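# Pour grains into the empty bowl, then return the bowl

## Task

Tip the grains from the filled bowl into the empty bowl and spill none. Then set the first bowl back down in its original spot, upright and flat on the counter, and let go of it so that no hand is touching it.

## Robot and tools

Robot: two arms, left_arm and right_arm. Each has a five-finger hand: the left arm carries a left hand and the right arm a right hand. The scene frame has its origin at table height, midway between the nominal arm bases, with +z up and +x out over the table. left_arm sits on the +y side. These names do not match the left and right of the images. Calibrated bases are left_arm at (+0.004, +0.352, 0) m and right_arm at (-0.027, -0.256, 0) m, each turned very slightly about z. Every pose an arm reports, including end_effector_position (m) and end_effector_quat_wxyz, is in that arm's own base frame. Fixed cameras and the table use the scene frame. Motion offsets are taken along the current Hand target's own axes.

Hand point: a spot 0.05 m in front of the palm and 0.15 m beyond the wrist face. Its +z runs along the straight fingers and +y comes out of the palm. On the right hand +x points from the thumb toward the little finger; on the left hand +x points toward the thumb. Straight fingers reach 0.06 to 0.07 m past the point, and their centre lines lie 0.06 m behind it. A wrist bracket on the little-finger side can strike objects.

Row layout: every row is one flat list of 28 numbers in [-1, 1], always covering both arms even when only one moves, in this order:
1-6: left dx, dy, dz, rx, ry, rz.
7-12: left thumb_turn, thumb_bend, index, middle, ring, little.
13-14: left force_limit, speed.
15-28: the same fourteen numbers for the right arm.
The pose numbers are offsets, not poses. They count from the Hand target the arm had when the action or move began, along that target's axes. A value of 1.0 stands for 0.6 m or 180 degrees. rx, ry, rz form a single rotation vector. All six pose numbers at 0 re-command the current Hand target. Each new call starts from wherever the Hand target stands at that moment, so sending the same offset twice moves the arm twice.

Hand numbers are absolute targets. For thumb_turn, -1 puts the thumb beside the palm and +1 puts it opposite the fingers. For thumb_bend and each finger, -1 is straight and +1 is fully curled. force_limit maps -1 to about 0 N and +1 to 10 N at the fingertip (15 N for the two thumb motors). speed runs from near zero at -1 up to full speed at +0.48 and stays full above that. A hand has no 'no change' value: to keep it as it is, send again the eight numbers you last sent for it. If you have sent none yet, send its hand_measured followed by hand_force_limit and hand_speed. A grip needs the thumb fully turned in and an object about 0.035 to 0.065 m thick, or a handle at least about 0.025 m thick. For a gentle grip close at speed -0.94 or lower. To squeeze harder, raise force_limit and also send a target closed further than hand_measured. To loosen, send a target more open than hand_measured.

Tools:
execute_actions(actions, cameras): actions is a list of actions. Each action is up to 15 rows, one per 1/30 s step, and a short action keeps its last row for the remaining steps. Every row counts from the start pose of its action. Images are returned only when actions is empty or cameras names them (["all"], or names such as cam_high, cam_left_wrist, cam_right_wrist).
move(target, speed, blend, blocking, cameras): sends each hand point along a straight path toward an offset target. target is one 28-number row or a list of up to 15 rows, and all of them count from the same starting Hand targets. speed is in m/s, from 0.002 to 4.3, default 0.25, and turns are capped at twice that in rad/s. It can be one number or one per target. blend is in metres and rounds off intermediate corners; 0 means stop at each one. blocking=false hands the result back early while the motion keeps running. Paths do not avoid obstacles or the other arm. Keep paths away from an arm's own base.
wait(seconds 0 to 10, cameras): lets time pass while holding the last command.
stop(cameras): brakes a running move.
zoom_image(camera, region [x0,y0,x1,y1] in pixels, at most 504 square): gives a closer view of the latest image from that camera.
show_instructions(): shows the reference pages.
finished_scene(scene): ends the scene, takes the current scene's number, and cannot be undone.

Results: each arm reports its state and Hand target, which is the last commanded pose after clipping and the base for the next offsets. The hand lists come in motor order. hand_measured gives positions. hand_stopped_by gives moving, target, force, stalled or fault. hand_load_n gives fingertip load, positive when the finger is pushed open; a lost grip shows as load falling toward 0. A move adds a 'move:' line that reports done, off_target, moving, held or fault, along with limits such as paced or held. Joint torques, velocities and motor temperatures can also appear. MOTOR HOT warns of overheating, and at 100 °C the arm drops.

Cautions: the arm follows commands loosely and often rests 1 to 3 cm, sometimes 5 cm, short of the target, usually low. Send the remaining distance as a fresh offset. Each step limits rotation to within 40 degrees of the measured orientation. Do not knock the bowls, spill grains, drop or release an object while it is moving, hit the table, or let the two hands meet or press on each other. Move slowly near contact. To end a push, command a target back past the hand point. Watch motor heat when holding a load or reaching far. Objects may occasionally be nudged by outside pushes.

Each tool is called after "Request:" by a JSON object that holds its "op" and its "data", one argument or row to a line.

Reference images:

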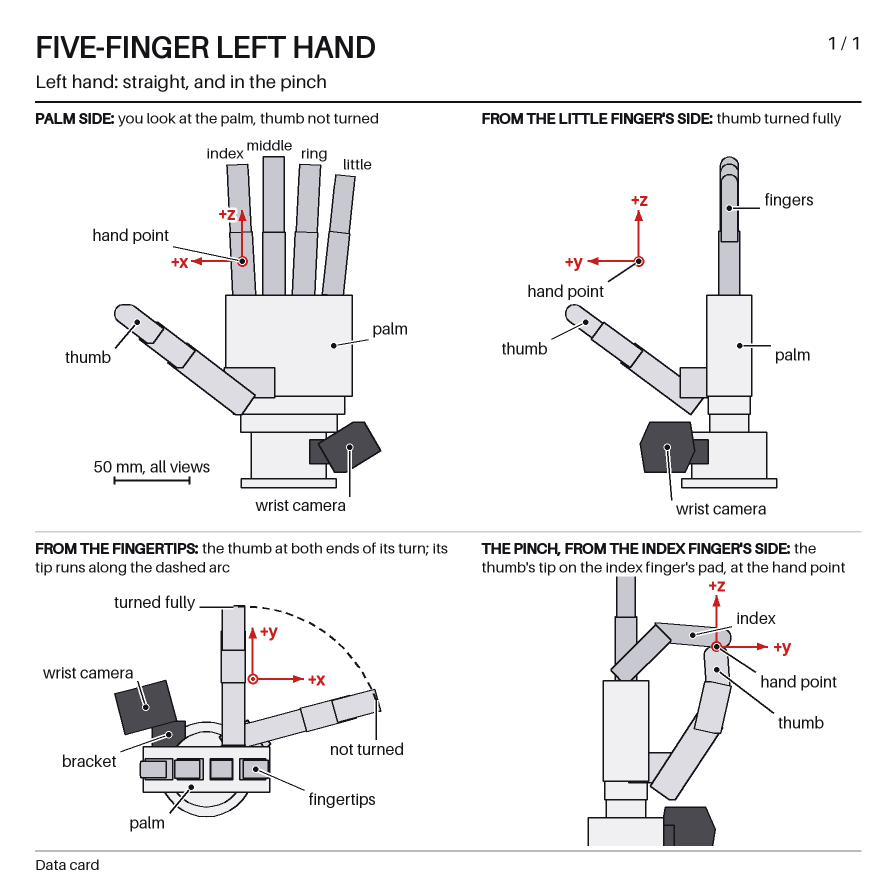

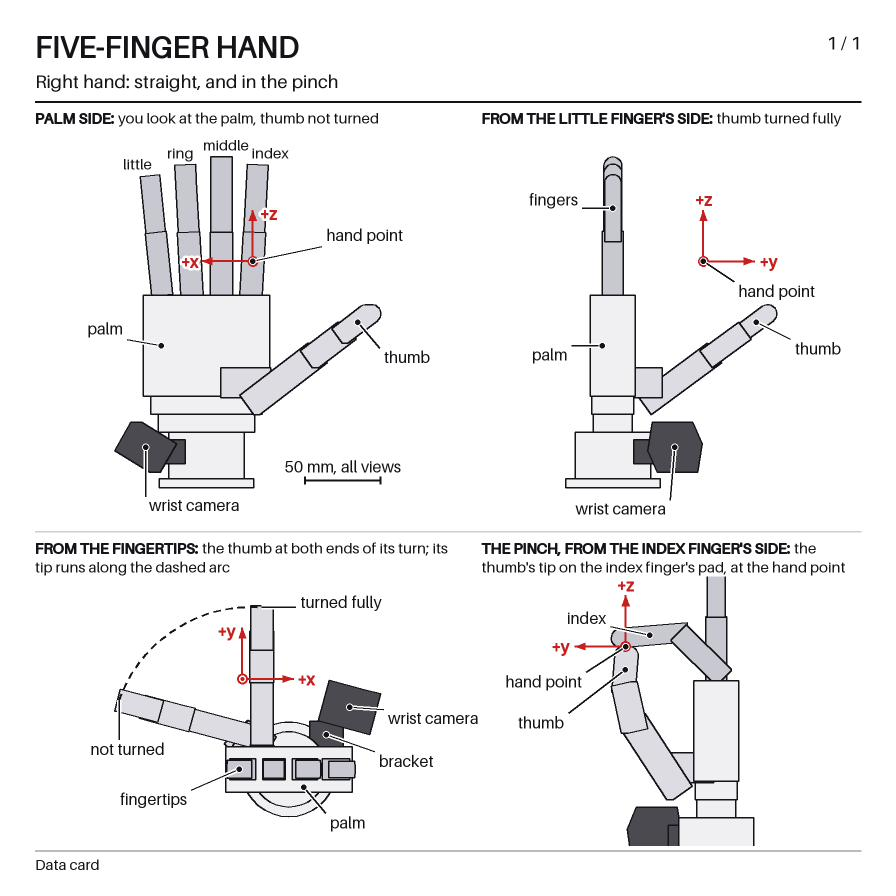

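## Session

Request:
{"op": "execute_actions", "data": {
  "actions": []
}}

Request:
{"op": "zoom_image", "data": {
  "camera": "cam_high",
  "region": [60, 100, 320, 360]
}}

Scene clock: 0.00 s.
left_arm: end_effector_position=(+0.4829, -0.1388, +0.3768) hand_measured=(-1.000, -1.000, -1.000, -1.000, -1.000, -1.000) hand_load_n=(+0.0, +0.0, +0.0, +0.0, +0.0, +0.0) hand_stopped_by=(target, target, target, target, target, target) hand_force_limit=0.00 hand_speed=-0.80 end_effector_quat_wxyz=(+0.683, -0.328, +0.652, -0.030) | right_arm: end_effector_position=(+0.3679, -0.1353, +0.3117) hand_measured=(-1.000, -1.000, -1.000, -1.000, -1.000, -1.000) hand_load_n=(+0.0, +0.0, +0.0, +0.0, +0.0, +0.0) hand_stopped_by=(target, target, target, target, target, target) hand_force_limit=0.00 hand_speed=-0.80 end_effector_quat_wxyz=(+0.301, +0.853, -0.090, +0.417)
Joint positions: left_arm=[-0.657 1.229 1.088 0 -1.075 0.937] | right_arm=[0.108 0.921 0.852 -0.605 0.715 -1.608]
Joint velocities: within noise
Joint torques (N m): no reading
Motor temperatures (°C): left_arm=[25 28 29 24 25 24] | right_arm=[25 22 28 23 23 24]
Heat: left arm: hottest elbow 29 °C; right arm: hottest elbow 28 °C.
Hand target: left_arm +0.4857, -0.1410, +0.3923; +0.688, -0.335, +0.643, -0.041 | right_arm +0.3717, -0.1348, +0.3211; +0.299, +0.849, -0.094, +0.425

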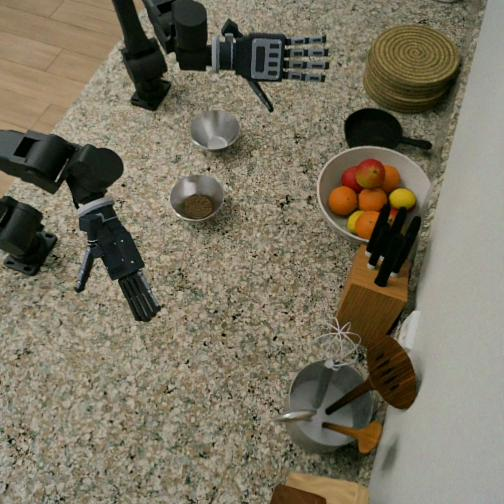

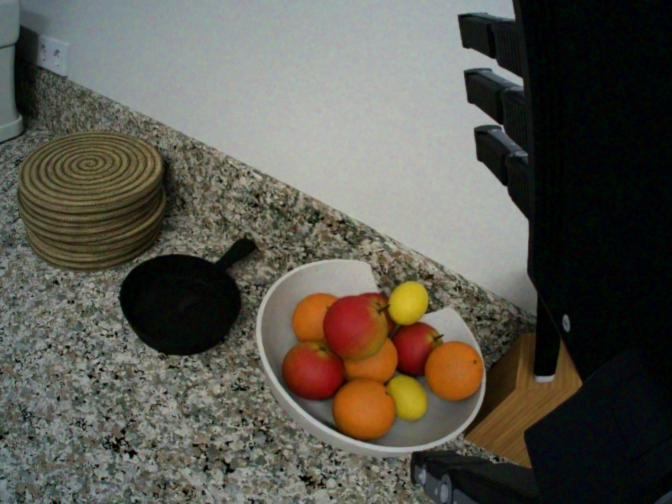

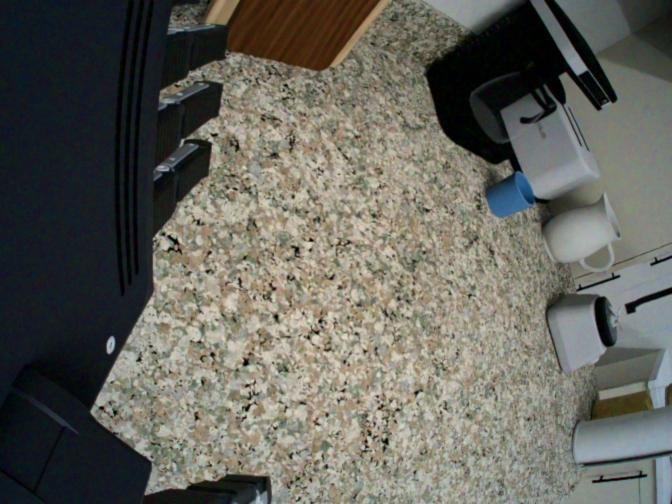

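Scaled by 1.938 from the camera's 504x504 image, which has a finer 720x720 frame.

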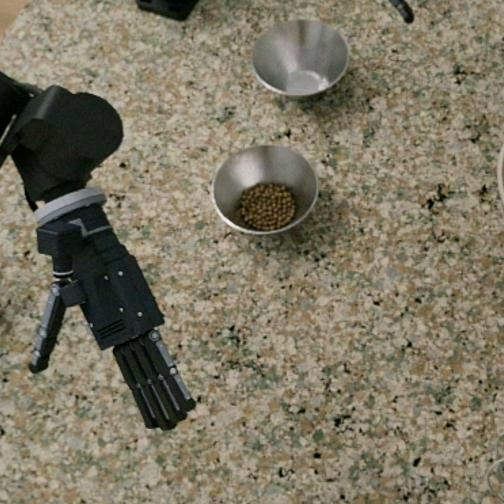

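Request:
{"op": "move", "data": {
  "target": [
    [-0.3518,0.6972,-0.0608,-0.1905,-0.1142,-0.0114,-1,-1,-1,-1,-1,-1,0,-0.8,-0.0247,-0.294,-0.2392,0.2614,-0.2385,-0.1877,1,0.1,-1,-1,-1,-1,0,0],
    [-0.3518,0.6972,-0.0608,-0.1905,-0.1142,-0.0114,-1,-1,-1,-1,-1,-1,0,-0.8,-0.2052,-0.6682,-0.386,0.4814,-0.3073,-0.1483,1,0.1,-1,-1,-1,-1,0,0]
  ],
  "speed": [0.3, 0.25],
  "blend": [0.04, 0],
  "cameras": ["all"]
}}

Request:
{"op": "zoom_image", "data": {
  "camera": "cam_high",
  "region": [100, 90, 260, 250]
}}

Scene clock: 40.47 s.
left_arm: end_effector_position=(+0.2605, +0.2665, +0.3571) hand_measured=(-1.000, -1.000, -1.000, -1.000, -1.000, -1.000) hand_load_n=(+0.0, +0.0, +0.0, +0.0, +0.0, +0.0) hand_stopped_by=(target, target, target, target, target, target) hand_force_limit=0.00 hand_speed=-0.80 end_effector_quat_wxyz=(+0.657, -0.538, +0.492, +0.192) | right_arm: end_effector_position=(+0.3097, +0.3075, +0.1695) hand_measured=(+1.000, +0.100, -1.000, -1.000, -1.000, -1.000) hand_load_n=(+0.0, +0.0, +0.0, +0.0, +0.0, +0.0) hand_stopped_by=(target, target, target, target, target, target) hand_force_limit=0.00 hand_speed=0.00 end_effector_quat_wxyz=(-0.330, +0.900, +0.272, -0.087)
Joint positions: left_arm=[0.369 0.672 0.708 -0.122 -0.743 0.968] | right_arm=[0.601 1.539 1.329 -1.32 -0.696 -1.542]
Joint torques (N m): left_arm=[1.55 0.56 11.63 2.91 0.04 0.2] | right_arm=[0.62 -10.93 7.08 0.59 -0.73 0.18]
Motor temperatures (°C): left_arm=[25 29 35 24 25 24] | right_arm=[25 22 35 24 23 24]
Heat: left arm: hottest elbow 35 °C; right arm: hottest elbow 35 °C.
Hand target: left_arm +0.2598, +0.2699, +0.3604; +0.660, -0.535, +0.489, +0.197 | right_arm +0.3065, +0.3119, +0.1604; -0.328, +0.901, +0.268, -0.097
Off the commanded pose: left_arm 0.005 m, 1 deg | right_arm 0.011 m, 1 deg.
move: off_target (right_arm)

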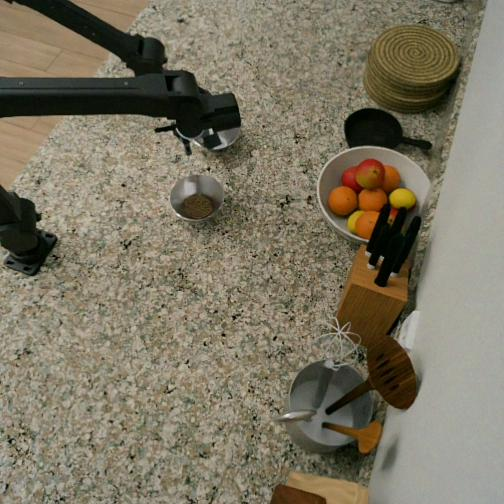

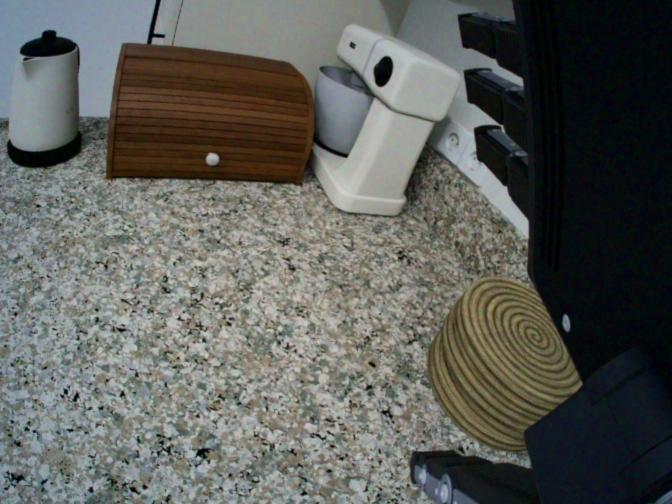

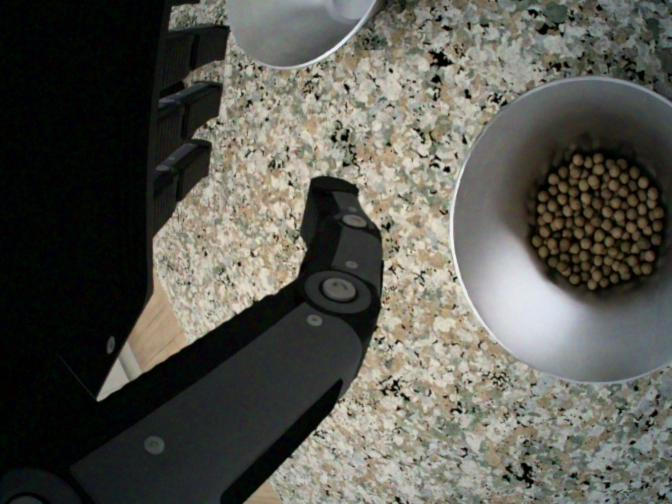

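Scaled by 3.150 from the camera's 504x504 image, which has a finer 720x720 frame.

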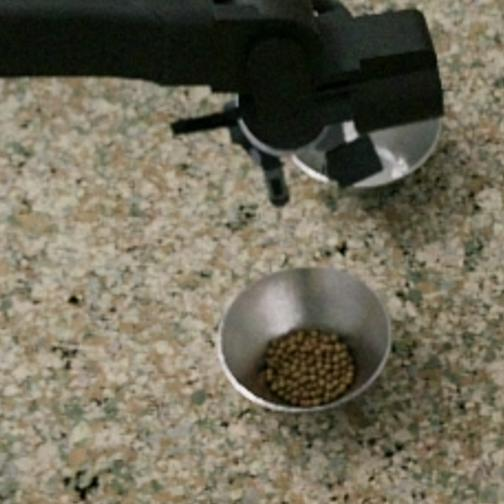

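Request:
{"op": "move", "data": {
  "target": [
    [0,0,0,0,0,0,-1,-1,-1,-1,-1,-1,0,-0.8,-0.0187,0.0862,0.02,0,0,0,1,0.1,-1,-1,-1,-1,0,0]
  ],
  "speed": 0.12,
  "cameras": ["cam_high","cam_right_wrist"]
}}

Request:
{"op": "zoom_image", "data": {
  "camera": "cam_high",
  "region": [100, 90, 260, 250]
}}

Scene clock: 85.17 s.
left_arm: end_effector_position=(+0.2605, +0.2665, +0.3571) hand_measured=(-1.000, -1.000, -1.000, -1.000, -1.000, -1.000) hand_load_n=(+0.0, +0.0, +0.0, +0.0, +0.0, +0.0) hand_stopped_by=(target, target, target, target, target, target) hand_force_limit=0.00 hand_speed=-0.80 end_effector_quat_wxyz=(+0.657, -0.538, +0.492, +0.192) | right_arm: end_effector_position=(+0.3112, +0.2815, +0.1291) hand_measured=(+1.000, +0.100, -1.000, -1.000, -1.000, -1.000) hand_load_n=(+0.0, +0.0, +0.0, +0.0, -0.5, +0.0) hand_stopped_by=(target, target, target, target, target, target) hand_force_limit=0.00 hand_speed=0.00 end_effector_quat_wxyz=(-0.329, +0.901, +0.267, -0.093)
Joint positions: left_arm=[0.369 0.672 0.708 -0.122 -0.743 0.968] | right_arm=[0.55 1.55 1.232 -1.265 -0.697 -1.603]
Joint torques (N m): left_arm=[1.55 0.56 11.62 2.91 0.04 0.2] | right_arm=[-0.73 -10.58 6.63 0.59 -0.69 -0.12]
Heat: left arm: hottest elbow 36 °C; right arm: hottest elbow 34 °C.
Hand target: left_arm +0.2598, +0.2699, +0.3604; +0.660, -0.535, +0.489, +0.197 | right_arm +0.3145, +0.2790, +0.1177; -0.328, +0.901, +0.267, -0.097
Off the commanded pose: left_arm 0.005 m, 1 deg | right_arm 0.012 m, 0 deg.
move: off_target (right_arm)
Images, in order (width x height): cam_high 504x504, cam_right_wrist 672x504.

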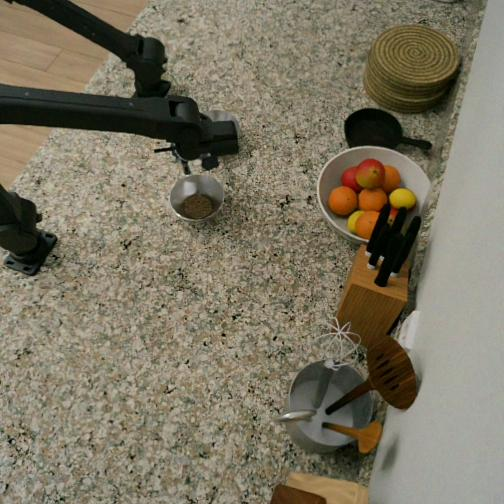

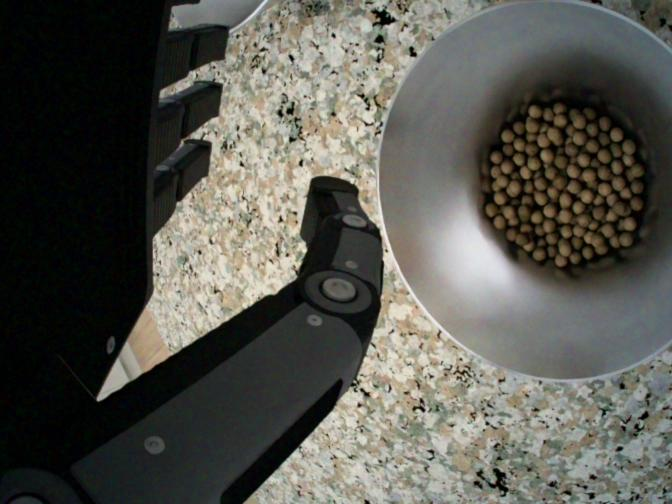

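Scaled by 3.150 from the camera's 504x504 image, which has a finer 720x720 frame.

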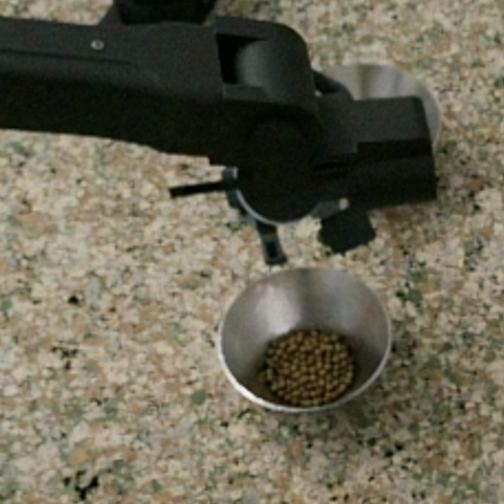

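Request:
{"op": "move", "data": {
  "target": [
    [0,0,0,0,0,0,-1,-1,-1,-1,-1,-1,0,-0.8,-0.0217,0.0478,0.031,0,0,0,1,0.1,-1,-1,-1,-1,0,0]
  ],
  "speed": 0.08,
  "cameras": ["cam_high","cam_right_wrist"]
}}

Request:
{"op": "zoom_image", "data": {
  "camera": "cam_high",
  "region": [100, 90, 260, 250]
}}

Scene clock: 96.93 s.
left_arm: end_effector_position=(+0.2605, +0.2665, +0.3571) hand_measured=(-1.000, -1.000, -1.000, -1.000, -1.000, -1.000) hand_load_n=(+0.0, +0.0, +0.0, +0.0, +0.0, +0.0) hand_stopped_by=(target, target, target, target, target, target) hand_force_limit=0.00 hand_speed=-0.80 end_effector_quat_wxyz=(+0.657, -0.538, +0.492, +0.192) | right_arm: end_effector_position=(+0.3060, +0.2678, +0.0965) hand_measured=(+1.000, +0.100, -1.000, -1.000, -1.000, -1.000) hand_load_n=(+0.0, +0.0, +0.0, -0.5, +0.0, +0.0) hand_stopped_by=(target, target, target, target, target, target) hand_force_limit=0.00 hand_speed=0.00 end_effector_quat_wxyz=(-0.329, +0.900, +0.269, -0.093)
Joint positions: left_arm=[0.369 0.672 0.708 -0.122 -0.743 0.968] | right_arm=[0.529 1.556 1.147 -1.193 -0.697 -1.634]
Joint torques (N m): left_arm=[1.49 0.56 11.63 2.91 0.04 0.2] | right_arm=[-1.03 -10.29 6.35 0.49 -0.66 -0.1]
Heat: left arm: hottest elbow 36 °C; right arm: hottest elbow 33 °C.
Hand target: left_arm +0.2598, +0.2699, +0.3604; +0.660, -0.535, +0.489, +0.197 | right_arm +0.3091, +0.2636, +0.0851; -0.328, +0.901, +0.268, -0.097
Off the commanded pose: left_arm 0.005 m, 1 deg | right_arm 0.013 m, 1 deg.
move: off_target (right_arm)
Images, in order (width x height): cam_high 504x504, cam_right_wrist 672x504.

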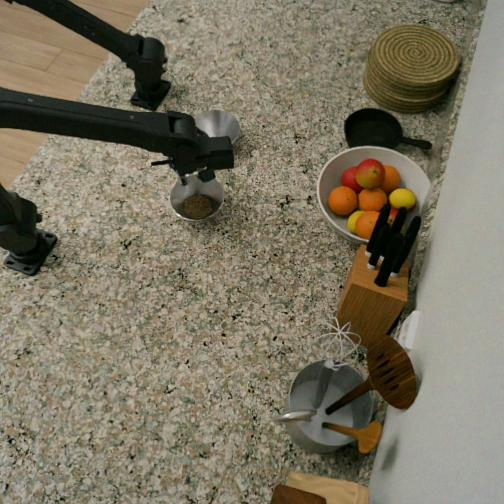

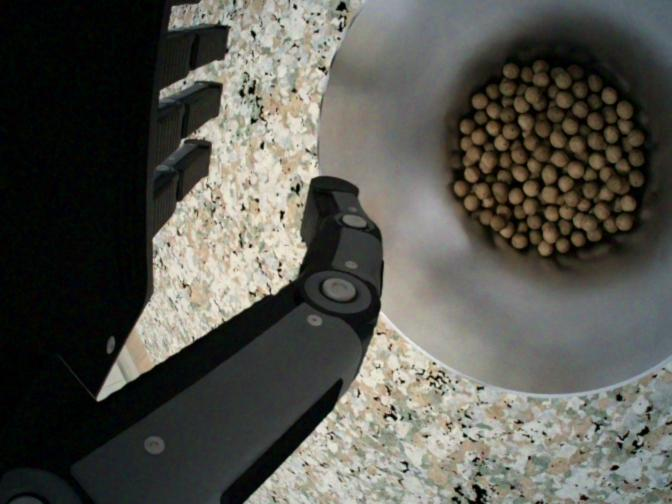

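Scaled by 3.150 from the camera's 504x504 image, which has a finer 720x720 frame.

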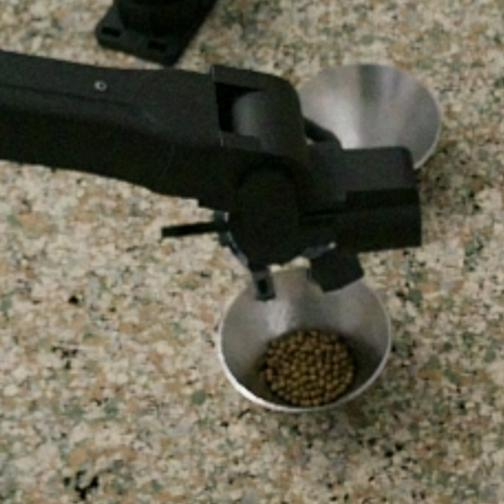

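Request:
{"op": "move", "data": {
  "target": [
    [0,0,0,0,0,0,-1,-1,-1,-1,-1,-1,0,-0.8,0.005,0.0305,0.0363,0,0,0,1,0.1,-1,-1,-1,-1,0,0],
    [0,0,0,0,0,0,-1,-1,-1,-1,-1,-1,0,-0.8,0.005,0.0305,0.0363,0,0,0,1,0.1,-0.4,-0.4,-0.4,-0.4,-0.7,-0.3]
  ],
  "speed": 0.06,
  "cameras": ["cam_high","cam_right_wrist"]
}}

Request:
{"op": "zoom_image", "data": {
  "camera": "cam_high",
  "region": [100, 90, 260, 250]
}}

Scene clock: 107.43 s.
left_arm: end_effector_position=(+0.2605, +0.2665, +0.3571) hand_measured=(-1.000, -1.000, -1.000, -1.000, -1.000, -1.000) hand_load_n=(+0.0, +0.0, +0.0, +0.0, +0.0, +0.0) hand_stopped_by=(target, target, target, target, target, target) hand_force_limit=0.00 hand_speed=-0.80 end_effector_quat_wxyz=(+0.657, -0.538, +0.492, +0.192) | right_arm: end_effector_position=(+0.3091, +0.2698, +0.0677) hand_measured=(+1.000, +0.100, -0.400, -0.400, -0.400, -0.400) hand_load_n=(+0.0, +0.0, +0.0, +0.0, +0.0, +0.0) hand_stopped_by=(target, target, target, target, target, target) hand_force_limit=-0.70 hand_speed=-0.30 end_effector_quat_wxyz=(-0.330, +0.900, +0.269, -0.094)
Joint positions: left_arm=[0.369 0.672 0.708 -0.122 -0.743 0.968] | right_arm=[0.529 1.599 1.115 -1.119 -0.699 -1.635]
Joint torques (N m): left_arm=[1.49 0.56 11.63 2.91 0.04 0.2] | right_arm=[-0.85 -10.7 6.13 0.51 -0.55 -0.11]
Heat: left arm: hottest elbow 36 °C; right arm: hottest elbow 33 °C.
Hand target: left_arm +0.2598, +0.2699, +0.3604; +0.660, -0.535, +0.489, +0.197 | right_arm +0.3116, +0.2651, +0.0565; -0.328, +0.901, +0.267, -0.097
Off the commanded pose: left_arm 0.005 m, 1 deg | right_arm 0.012 m, 0 deg.
move: off_target (right_arm); target 2's new numbers were sent with right_arm's hand 0.012 m and 0 deg from that target
Images, in order (width x height): cam_high 504x504, cam_right_wrist 672x504.

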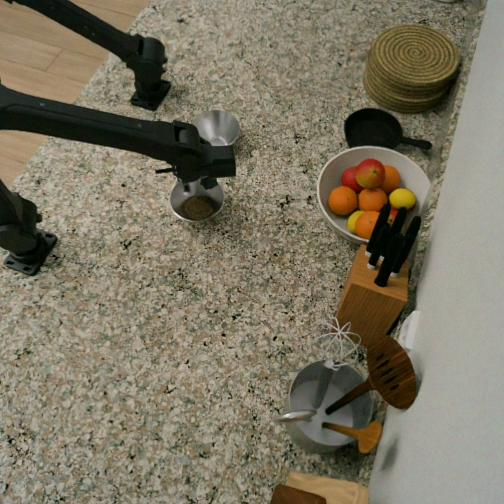

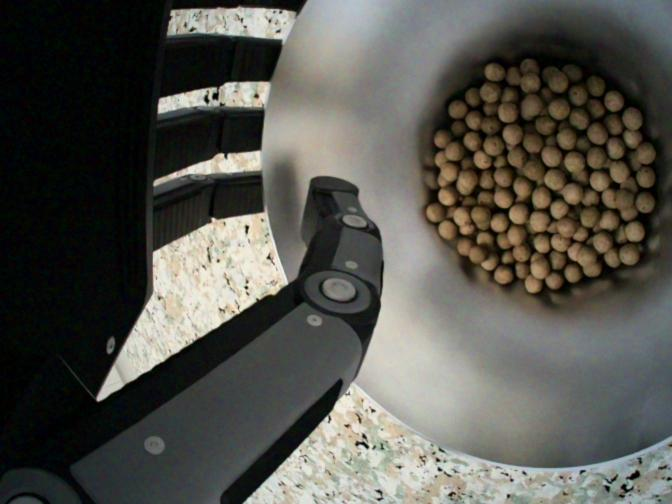

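Scaled by 3.150 from the camera's 504x504 image, which has a finer 720x720 frame.

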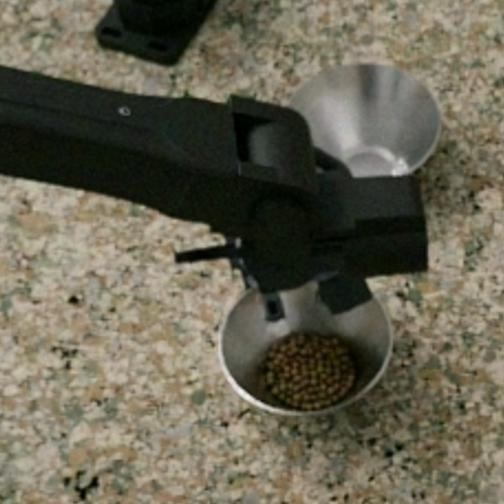

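Request:
{"op": "move", "data": {
  "target": [
    [0,0,0,0,0,0,-1,-1,-1,-1,-1,-1,0,-0.8,-0.0083,0.0085,-0.0071,0,0,0,1,0.1,-0.4,-0.4,-0.4,-0.4,-0.7,-0.3]
  ],
  "speed": 0.06,
  "cameras": ["cam_high","cam_right_wrist"]
}}

Scene clock: 112.43 s.
left_arm: end_effector_position=(+0.2605, +0.2665, +0.3571) hand_measured=(-1.000, -1.000, -1.000, -1.000, -1.000, -1.000) hand_load_n=(+0.0, +0.0, +0.0, -0.5, -0.5, +0.0) hand_stopped_by=(target, target, target, target, target, target) hand_force_limit=0.00 hand_speed=-0.80 end_effector_quat_wxyz=(+0.657, -0.538, +0.492, +0.192) | right_arm: end_effector_position=(+0.3101, +0.2646, +0.0649) hand_measured=(+1.000, +0.100, -0.400, -0.400, -0.400, -0.400) hand_load_n=(+0.0, +0.0, +0.0, +0.5, +0.0, +0.0) hand_stopped_by=(target, target, target, target, target, target) hand_force_limit=-0.70 hand_speed=-0.30 end_effector_quat_wxyz=(-0.330, +0.899, +0.271, -0.093)
Joint positions: left_arm=[0.369 0.672 0.708 -0.122 -0.743 0.968] | right_arm=[0.517 1.599 1.106 -1.119 -0.699 -1.654]
Joint torques (N m): left_arm=[1.55 0.56 11.62 2.91 0.04 0.2] | right_arm=[-1.26 -11.16 5.93 0.12 -0.54 -0.13]
Heat: left arm: hottest elbow 36 °C; right arm: hottest elbow 33 °C.
Hand target: left_arm +0.2598, +0.2699, +0.3604; +0.660, -0.535, +0.489, +0.197 | right_arm +0.3111, +0.2569, +0.0565; -0.328, +0.901, +0.268, -0.097
Off the commanded pose: left_arm 0.005 m, 1 deg | right_arm 0.011 m, 1 deg.
move: off_target (right_arm)
Images, in order (width x height): cam_high 504x504, cam_right_wrist 672x504.

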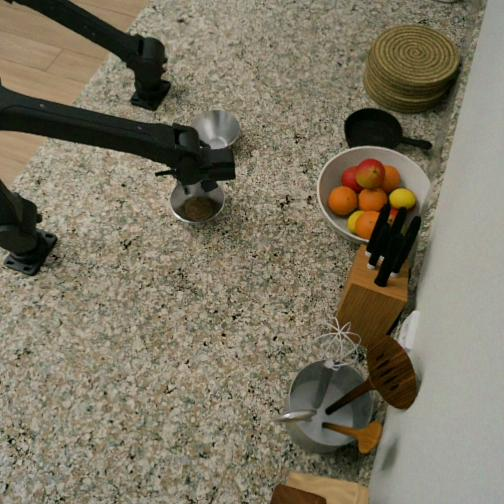

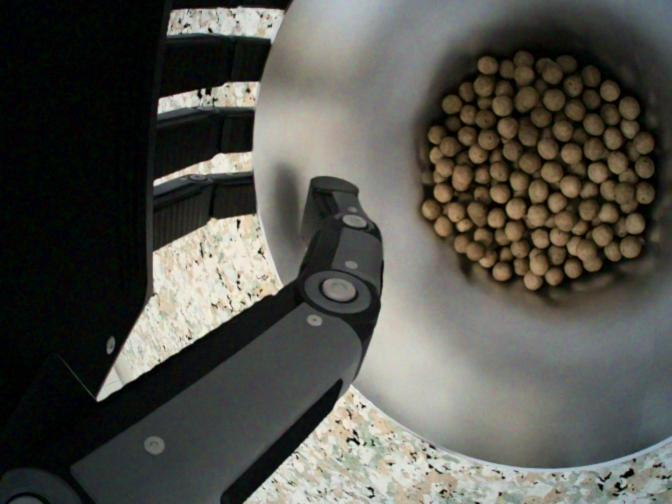

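Request:
{"op": "move", "data": {
  "target": [
    [0,0,0,0,0,0,-1,-1,-1,-1,-1,-1,0,-0.8,0,0,0,0,0,0,1,0.1,0.3,0.3,0.0,0.1,-0.7,-0.82],
    [0,0,0,0,0,0,-1,-1,-1,-1,-1,-1,0,-0.8,0,0,0,0,0,0,1,0.1,0.35,0.35,0.0,0.1,0.0,-0.9],
    [0,0,0,0,0,0,-1,-1,-1,-1,-1,-1,0,-0.8,0,0,0,0,0,0,1,0.1,0.35,0.35,0.2,0.3,-0.8,-0.9]
  ],
  "speed": 0.06,
  "cameras": ["cam_high","cam_right_wrist"]
}}

Request:
{"op": "zoom_image", "data": {
  "camera": "cam_high",
  "region": [100, 90, 260, 250]
}}

Scene clock: 119.80 s.
left_arm: end_effector_position=(+0.2605, +0.2665, +0.3571) hand_measured=(-1.000, -1.000, -1.000, -1.000, -1.000, -1.000) hand_load_n=(+0.0, +0.0, +0.0, +0.0, +0.0, +0.0) hand_stopped_by=(target, target, target, target, target, target) hand_force_limit=0.00 hand_speed=-0.80 end_effector_quat_wxyz=(+0.657, -0.538, +0.492, +0.192) | right_arm: end_effector_position=(+0.3083, +0.2616, +0.0617) hand_measured=(+1.000, +0.100, +0.172, +0.112, +0.166, +0.300) hand_load_n=(-1.5, +2.0, +9.0, +3.0, +1.0, +0.0) hand_stopped_by=(target, target, force, force, force, target) hand_force_limit=-0.80 hand_speed=-0.90 end_effector_quat_wxyz=(-0.329, +0.900, +0.270, -0.095)
Joint positions: left_arm=[0.369 0.672 0.708 -0.122 -0.743 0.968] | right_arm=[0.514 1.6 1.098 -1.119 -0.698 -1.658]
Joint torques (N m): left_arm=[1.55 0.56 11.62 2.92 0.04 0.2] | right_arm=[-1.08 -10.93 6.5 0.09 -0.58 -0.09]
Heat: left arm: hottest elbow 36 °C; right arm: hottest elbow 33 °C.
Hand target: left_arm +0.2598, +0.2699, +0.3604; +0.660, -0.535, +0.489, +0.197 | right_arm +0.3111, +0.2569, +0.0566; -0.328, +0.901, +0.267, -0.097
Off the commanded pose: left_arm 0.005 m, 1 deg | right_arm 0.008 m, 0 deg.
move: done
Images, in order (width x height): cam_high 504x504, cam_right_wrist 672x504.

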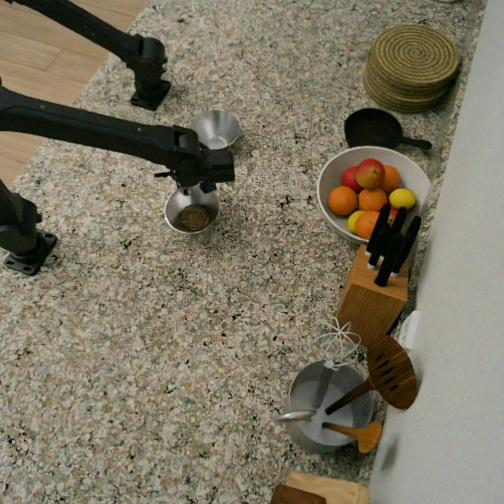

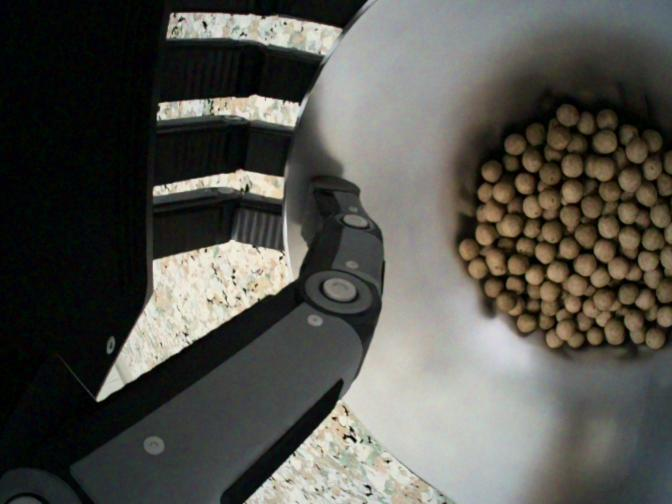

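Scaled by 3.150 from the camera's 504x504 image, which has a finer 720x720 frame.

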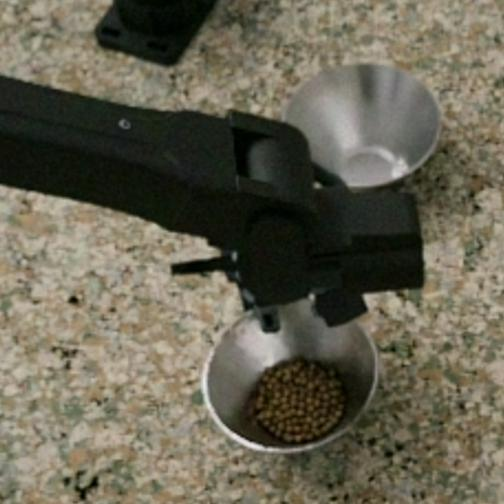

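Request:
{"op": "move", "data": {
  "target": [
    [0,0,0,0,0,0,-1,-1,-1,-1,-1,-1,0,-0.8,0,0,0,0,0,0,1,0.1,0.0,0.0,0.0,0.0,-0.7,-0.82],
    [0,0,0,0,0,0,-1,-1,-1,-1,-1,-1,0,-0.8,0,0,0,0,0,0,1,0.1,-0.45,-0.45,-0.45,-0.45,-0.7,-0.5]
  ],
  "speed": 0.06,
  "cameras": ["cam_high","cam_right_wrist"]
}}

Request:
{"op": "zoom_image", "data": {
  "camera": "cam_high",
  "region": [100, 90, 260, 250]
}}

Scene clock: 129.63 s.
left_arm: end_effector_position=(+0.2605, +0.2665, +0.3571) hand_measured=(-1.000, -1.000, -1.000, -1.000, -1.000, -1.000) hand_load_n=(+0.0, +0.0, +0.0, +0.0, +0.0, +0.0) hand_stopped_by=(target, target, target, target, target, target) hand_force_limit=0.00 hand_speed=-0.80 end_effector_quat_wxyz=(+0.657, -0.538, +0.492, +0.192) | right_arm: end_effector_position=(+0.3083, +0.2615, +0.0617) hand_measured=(+1.000, +0.100, -0.450, -0.450, -0.450, -0.450) hand_load_n=(+0.5, +0.0, +0.0, +0.0, +0.0, +0.0) hand_stopped_by=(target, target, target, target, target, target) hand_force_limit=-0.70 hand_speed=-0.50 end_effector_quat_wxyz=(-0.329, +0.900, +0.270, -0.095)
Joint positions: left_arm=[0.369 0.672 0.708 -0.122 -0.743 0.968] | right_arm=[0.514 1.6 1.098 -1.119 -0.697 -1.658]
Joint torques (N m): left_arm=[1.55 0.56 11.63 2.91 0.04 0.2] | right_arm=[-1.03 -11.11 6.52 0.09 -0.61 -0.08]
Heat: left arm: hottest elbow 37 °C; right arm: hottest elbow 33 °C.
Hand target: left_arm +0.2598, +0.2699, +0.3604; +0.660, -0.535, +0.489, +0.197 | right_arm +0.3110, +0.2569, +0.0566; -0.328, +0.901, +0.268, -0.097
Off the commanded pose: left_arm 0.005 m, 1 deg | right_arm 0.007 m, 0 deg.
move: done
Images, in order (width x height): cam_high 504x504, cam_right_wrist 672x504.

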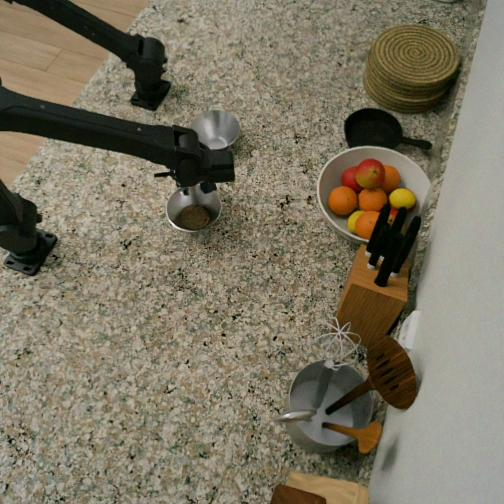

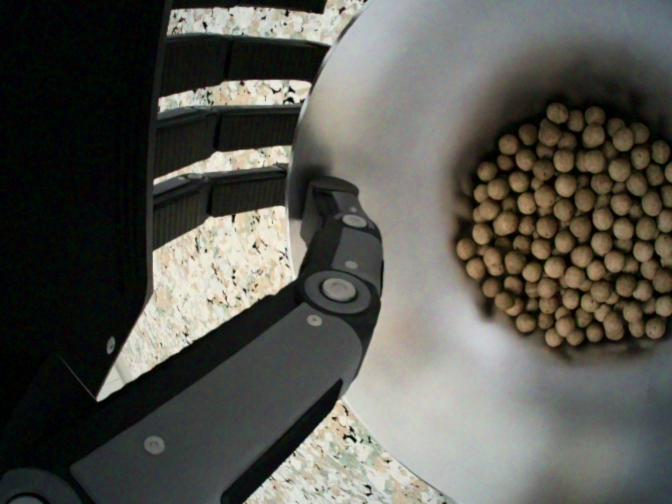

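Scaled by 3.150 from the camera's 504x504 image, which has a finer 720x720 frame.

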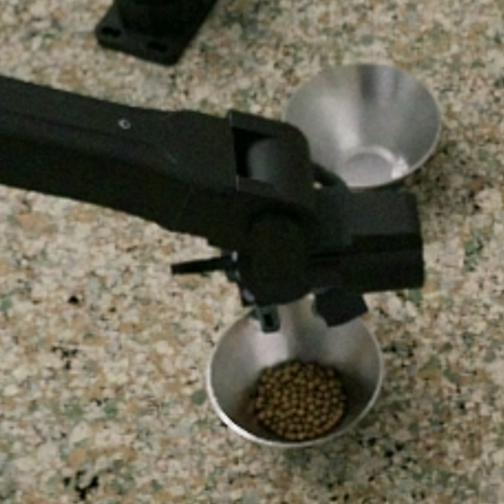

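Request:
{"op": "move", "data": {
  "target": [
    [0,0,0,0,0,0,-1,-1,-1,-1,-1,-1,0,-0.8,-0.0203,0.0423,-0.0287,0,0,0,1,0.1,-0.45,-0.45,-0.45,-0.45,-0.7,-0.5]
  ],
  "speed": 0.05,
  "cameras": ["cam_high","cam_right_wrist"]
}}

Request:
{"op": "zoom_image", "data": {
  "camera": "cam_high",
  "region": [100, 90, 260, 250]
}}

Scene clock: 140.20 s.
left_arm: end_effector_position=(+0.2605, +0.2665, +0.3571) hand_measured=(-1.000, -1.000, -1.000, -1.000, -1.000, -1.000) hand_load_n=(+0.0, +0.0, +0.0, +0.0, +0.0, +0.0) hand_stopped_by=(target, target, target, target, target, target) hand_force_limit=0.00 hand_speed=-0.80 end_effector_quat_wxyz=(+0.657, -0.538, +0.492, +0.192) | right_arm: end_effector_position=(+0.3193, +0.2334, +0.0587) hand_measured=(+1.000, +0.100, -0.450, -0.450, -0.450, -0.450) hand_load_n=(+0.0, +0.0, +0.0, +0.0, +0.0, +0.0) hand_stopped_by=(target, target, target, target, target, target) hand_force_limit=-0.70 hand_speed=-0.50 end_effector_quat_wxyz=(-0.331, +0.899, +0.271, -0.091)
Joint positions: left_arm=[0.369 0.672 0.708 -0.122 -0.743 0.968] | right_arm=[0.442 1.6 1.089 -1.158 -0.695 -1.75]
Joint torques (N m): left_arm=[1.55 0.56 11.62 2.92 0.04 0.2] | right_arm=[-1.2 -11.34 5.83 -0.38 -0.42 -0.11]
Heat: left arm: hottest elbow 37 °C; right arm: hottest elbow 33 °C.
Hand target: left_arm +0.2598, +0.2699, +0.3604; +0.660, -0.535, +0.489, +0.197 | right_arm +0.3175, +0.2246, +0.0535; -0.328, +0.901, +0.268, -0.097
Off the commanded pose: left_arm 0.005 m, 1 deg | right_arm 0.010 m, 1 deg.
move: done
Images, in order (width x height): cam_high 504x504, cam_right_wrist 672x504.

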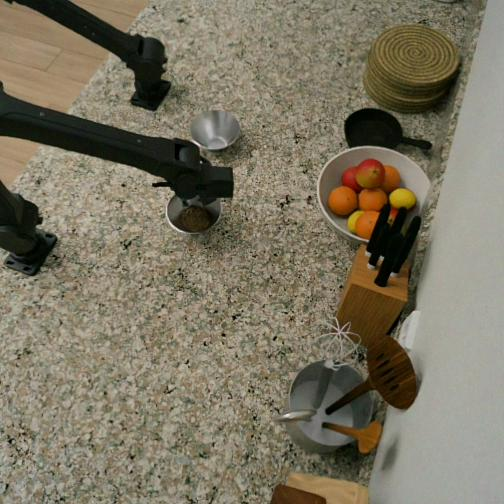

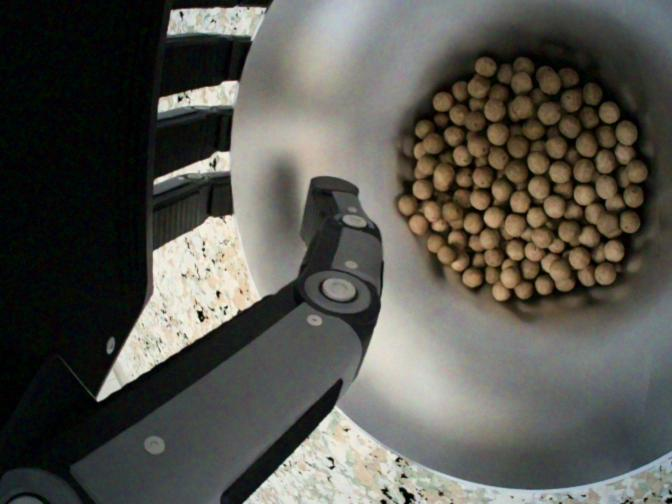

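Scaled by 3.150 from the camera's 504x504 image, which has a finer 720x720 frame.

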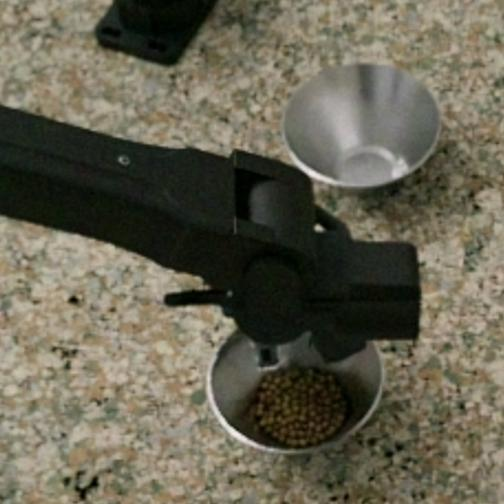

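Request:
{"op": "move", "data": {
  "target": [
    [0,0,0,0,0,0,-1,-1,-1,-1,-1,-1,0,-0.8,0,0,0,0,0,0,1,0.1,0.3,0.3,-0.2,-0.2,-0.7,-0.82]
  ],
  "speed": 0.06,
  "cameras": ["cam_high","cam_right_wrist"]
}}

Request:
{"op": "zoom_image", "data": {
  "camera": "cam_high",
  "region": [100, 90, 260, 250]
}}

Scene clock: 145.73 s.
left_arm: end_effector_position=(+0.2605, +0.2665, +0.3571) hand_measured=(-1.000, -1.000, -1.000, -1.000, -1.000, -1.000) hand_load_n=(-0.5, +0.0, -0.5, +0.0, +0.0, -0.5) hand_stopped_by=(target, target, target, target, target, target) hand_force_limit=0.00 hand_speed=-0.80 end_effector_quat_wxyz=(+0.657, -0.538, +0.492, +0.192) | right_arm: end_effector_position=(+0.3184, +0.2318, +0.0574) hand_measured=(+1.000, +0.100, +0.148, +0.048, -0.200, -0.200) hand_load_n=(-0.5, +0.5, +2.5, +1.0, +0.0, +0.0) hand_stopped_by=(target, target, force, force, target, target) hand_force_limit=-0.70 hand_speed=-0.82 end_effector_quat_wxyz=(-0.330, +0.900, +0.271, -0.092)
Joint positions: left_arm=[0.369 0.672 0.708 -0.122 -0.743 0.968] | right_arm=[0.441 1.6 1.085 -1.158 -0.692 -1.752]
Joint torques (N m): left_arm=[1.55 0.5 11.63 2.91 0.04 0.2] | right_arm=[-1.14 -11.46 6.05 -0.36 -0.53 -0.1]
Heat: left arm: hottest elbow 37 °C; right arm: hottest elbow 33 °C.
Hand target: left_arm +0.2598, +0.2699, +0.3604; +0.660, -0.535, +0.489, +0.197 | right_arm +0.3174, +0.2246, +0.0534; -0.328, +0.901, +0.267, -0.097
Off the commanded pose: left_arm 0.005 m, 1 deg | right_arm 0.008 m, 1 deg.
move: done
Images, in order (width x height): cam_high 504x504, cam_right_wrist 672x504.

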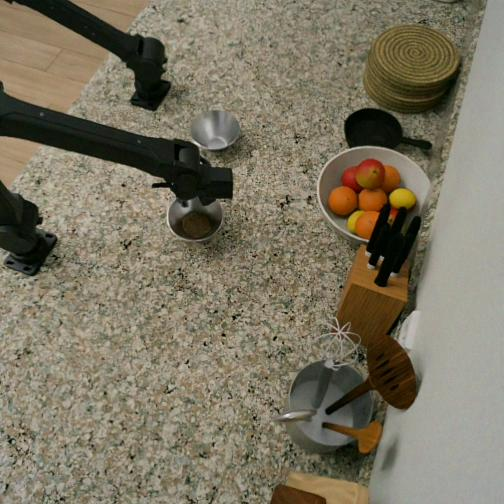

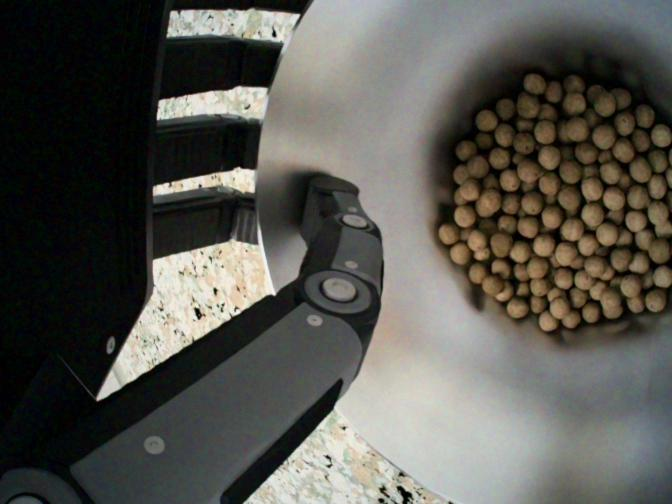

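Scaled by 3.150 from the camera's 504x504 image, which has a finer 720x720 frame.

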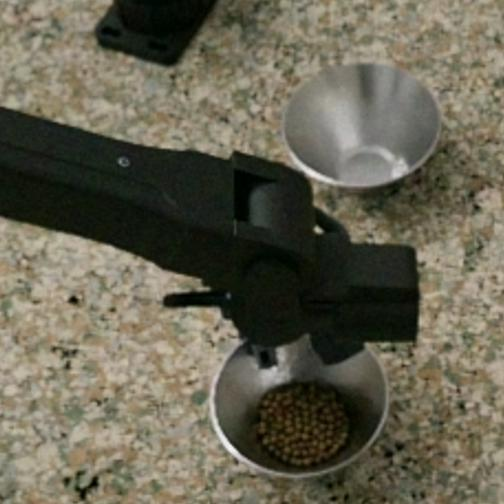

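Request:
{"op": "move", "data": {
  "target": [
    [0,0,0,0,0,0,-1,-1,-1,-1,-1,-1,0,-0.8,0,0,0,0,0,0,1,0.1,0.35,0.35,-0.2,-0.2,0.0,-0.9],
    [0,0,0,0,0,0,-1,-1,-1,-1,-1,-1,0,-0.8,0,0,0,0,0,0,1,0.1,0.35,0.4,0.15,0.2,-0.85,-0.85],
    [0,0,0,0,0,0,-1,-1,-1,-1,-1,-1,0,-0.8,0,0,0,0,0,0,1,0.1,0.35,0.45,0.15,0.2,0.1,-0.9]
  ],
  "speed": 0.06,
  "cameras": ["cam_right_wrist"]
}}

Scene clock: 154.50 s.
left_arm: end_effector_position=(+0.2605, +0.2665, +0.3571) hand_measured=(-1.000, -1.000, -1.000, -1.000, -1.000, -1.000) hand_load_n=(+0.0, +0.0, +0.0, +0.0, +0.0, +0.0) hand_stopped_by=(target, target, target, target, target, target) hand_force_limit=0.00 hand_speed=-0.80 end_effector_quat_wxyz=(+0.657, -0.538, +0.492, +0.192) | right_arm: end_effector_position=(+0.3174, +0.2303, +0.0563) hand_measured=(+1.000, +0.100, +0.164, +0.118, +0.150, +0.200) hand_load_n=(-1.0, +1.5, +7.0, +3.5, +0.0, +0.0) hand_stopped_by=(target, target, force, force, target, target) hand_force_limit=0.10 hand_speed=-0.90 end_effector_quat_wxyz=(-0.329, +0.900, +0.271, -0.093)
Joint positions: left_arm=[0.369 0.672 0.708 -0.122 -0.743 0.968] | right_arm=[0.44 1.6 1.082 -1.158 -0.69 -1.753]
Joint torques (N m): left_arm=[1.55 0.56 11.62 2.89 0.04 0.2] | right_arm=[-0.91 -11.28 6.31 -0.36 -0.57 -0.09]
Heat: left arm: hottest elbow 37 °C; right arm: hottest elbow 32 °C.
Hand target: left_arm +0.2598, +0.2699, +0.3604; +0.660, -0.535, +0.489, +0.197 | right_arm +0.3175, +0.2246, +0.0535; -0.328, +0.901, +0.268, -0.097
Off the commanded pose: left_arm 0.005 m, 1 deg | right_arm 0.006 m, 1 deg.
move: done
Images, in order (width x height): cam_right_wrist 672x504.

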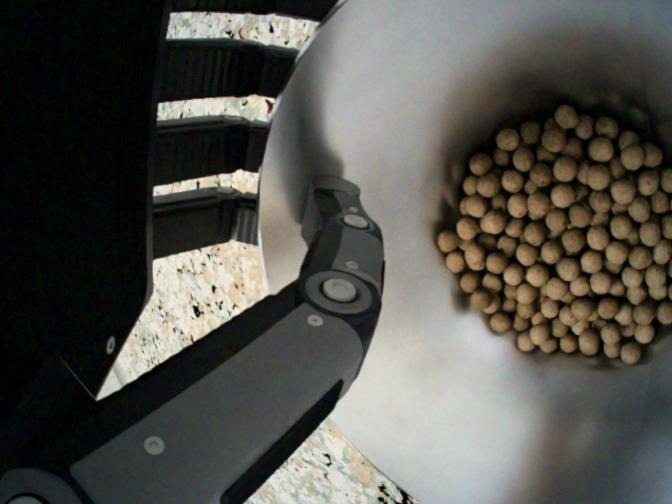

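Request:
{"op": "move", "data": {
  "target": [
    [-0.1527,0.1155,0.0958,0,0,0,-1,-1,-1,-1,-1,-1,0,-0.8,0,-0.0911,-0.1085,0,0,0,1,0.1,0.35,0.45,0.15,0.2,0.1,-0.9],
    [-0.1527,0.1155,0.0958,0,0,0,-1,-1,-1,-1,-1,-1,0,-0.8,0.2992,-0.5602,0.123,0.0199,0.0117,-0.157,1,0.1,0.35,0.45,0.15,0.2,0.1,-0.9]
  ],
  "speed": [0.06, 0.1],
  "blend": [0.02, 0],
  "cameras": ["cam_high","cam_right_wrist"]
}}

Request:
{"op": "zoom_image", "data": {
  "camera": "cam_high",
  "region": [140, 40, 300, 200]
}}

Scene clock: 178.67 s.
left_arm: end_effector_position=(+0.1896, +0.3627, +0.3681) hand_measured=(-1.000, -1.000, -1.000, -1.000, -1.000, -1.000) hand_load_n=(+0.0, +0.0, +0.0, +0.0, +0.0, +0.0) hand_stopped_by=(target, target, target, target, target, target) hand_force_limit=0.00 hand_speed=-0.80 end_effector_quat_wxyz=(+0.649, -0.544, +0.497, +0.189) | right_arm: end_effector_position=(+0.2955, +0.5596, +0.1943) hand_measured=(+1.000, +0.100, +0.164, +0.118, +0.150, +0.200) hand_load_n=(-1.0, +2.0, +8.5, +3.5, +0.0, +0.0) hand_stopped_by=(target, target, force, force, target, target) hand_force_limit=0.10 hand_speed=-0.90 end_effector_quat_wxyz=(-0.366, +0.806, +0.464, -0.024)
Joint positions: left_arm=[0.912 0.681 0.752 -0.159 -0.202 1.006] | right_arm=[0.962 1.856 1.798 -1.184 -0.689 -1.533]
Joint torques (N m): left_arm=[1.49 0.97 17.48 1.73 0.08 0.2] | right_arm=[0.62 -16.15 12.81 0.77 -0.51 0.09]
Heat: left arm: hottest elbow 38 °C; right arm: hottest elbow 34 °C.
Hand target: left_arm +0.1899, +0.3699, +0.4003; +0.660, -0.535, +0.489, +0.197 | right_arm +0.3014, +0.5780, +0.2133; -0.375, +0.799, +0.470, -0.006
Off the commanded pose: left_arm 0.033 m, 2 deg | right_arm 0.027 m, 3 deg.
move: off_target (left_arm, right_arm)
Images, in order (width x height): cam_high 504x504, cam_right_wrist 672x504.

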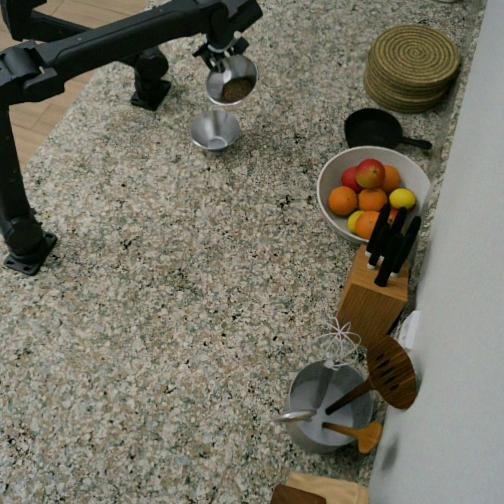

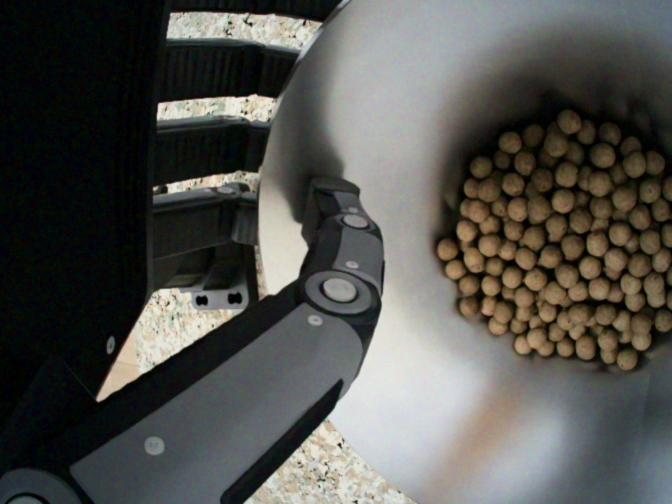

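Scaled by 3.150 from the camera's 504x504 image, which has a finer 720x720 frame.

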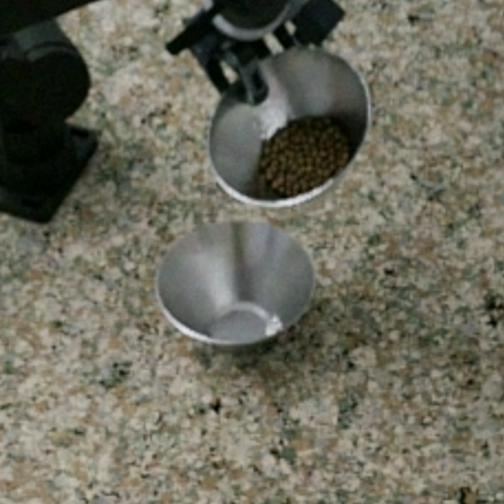

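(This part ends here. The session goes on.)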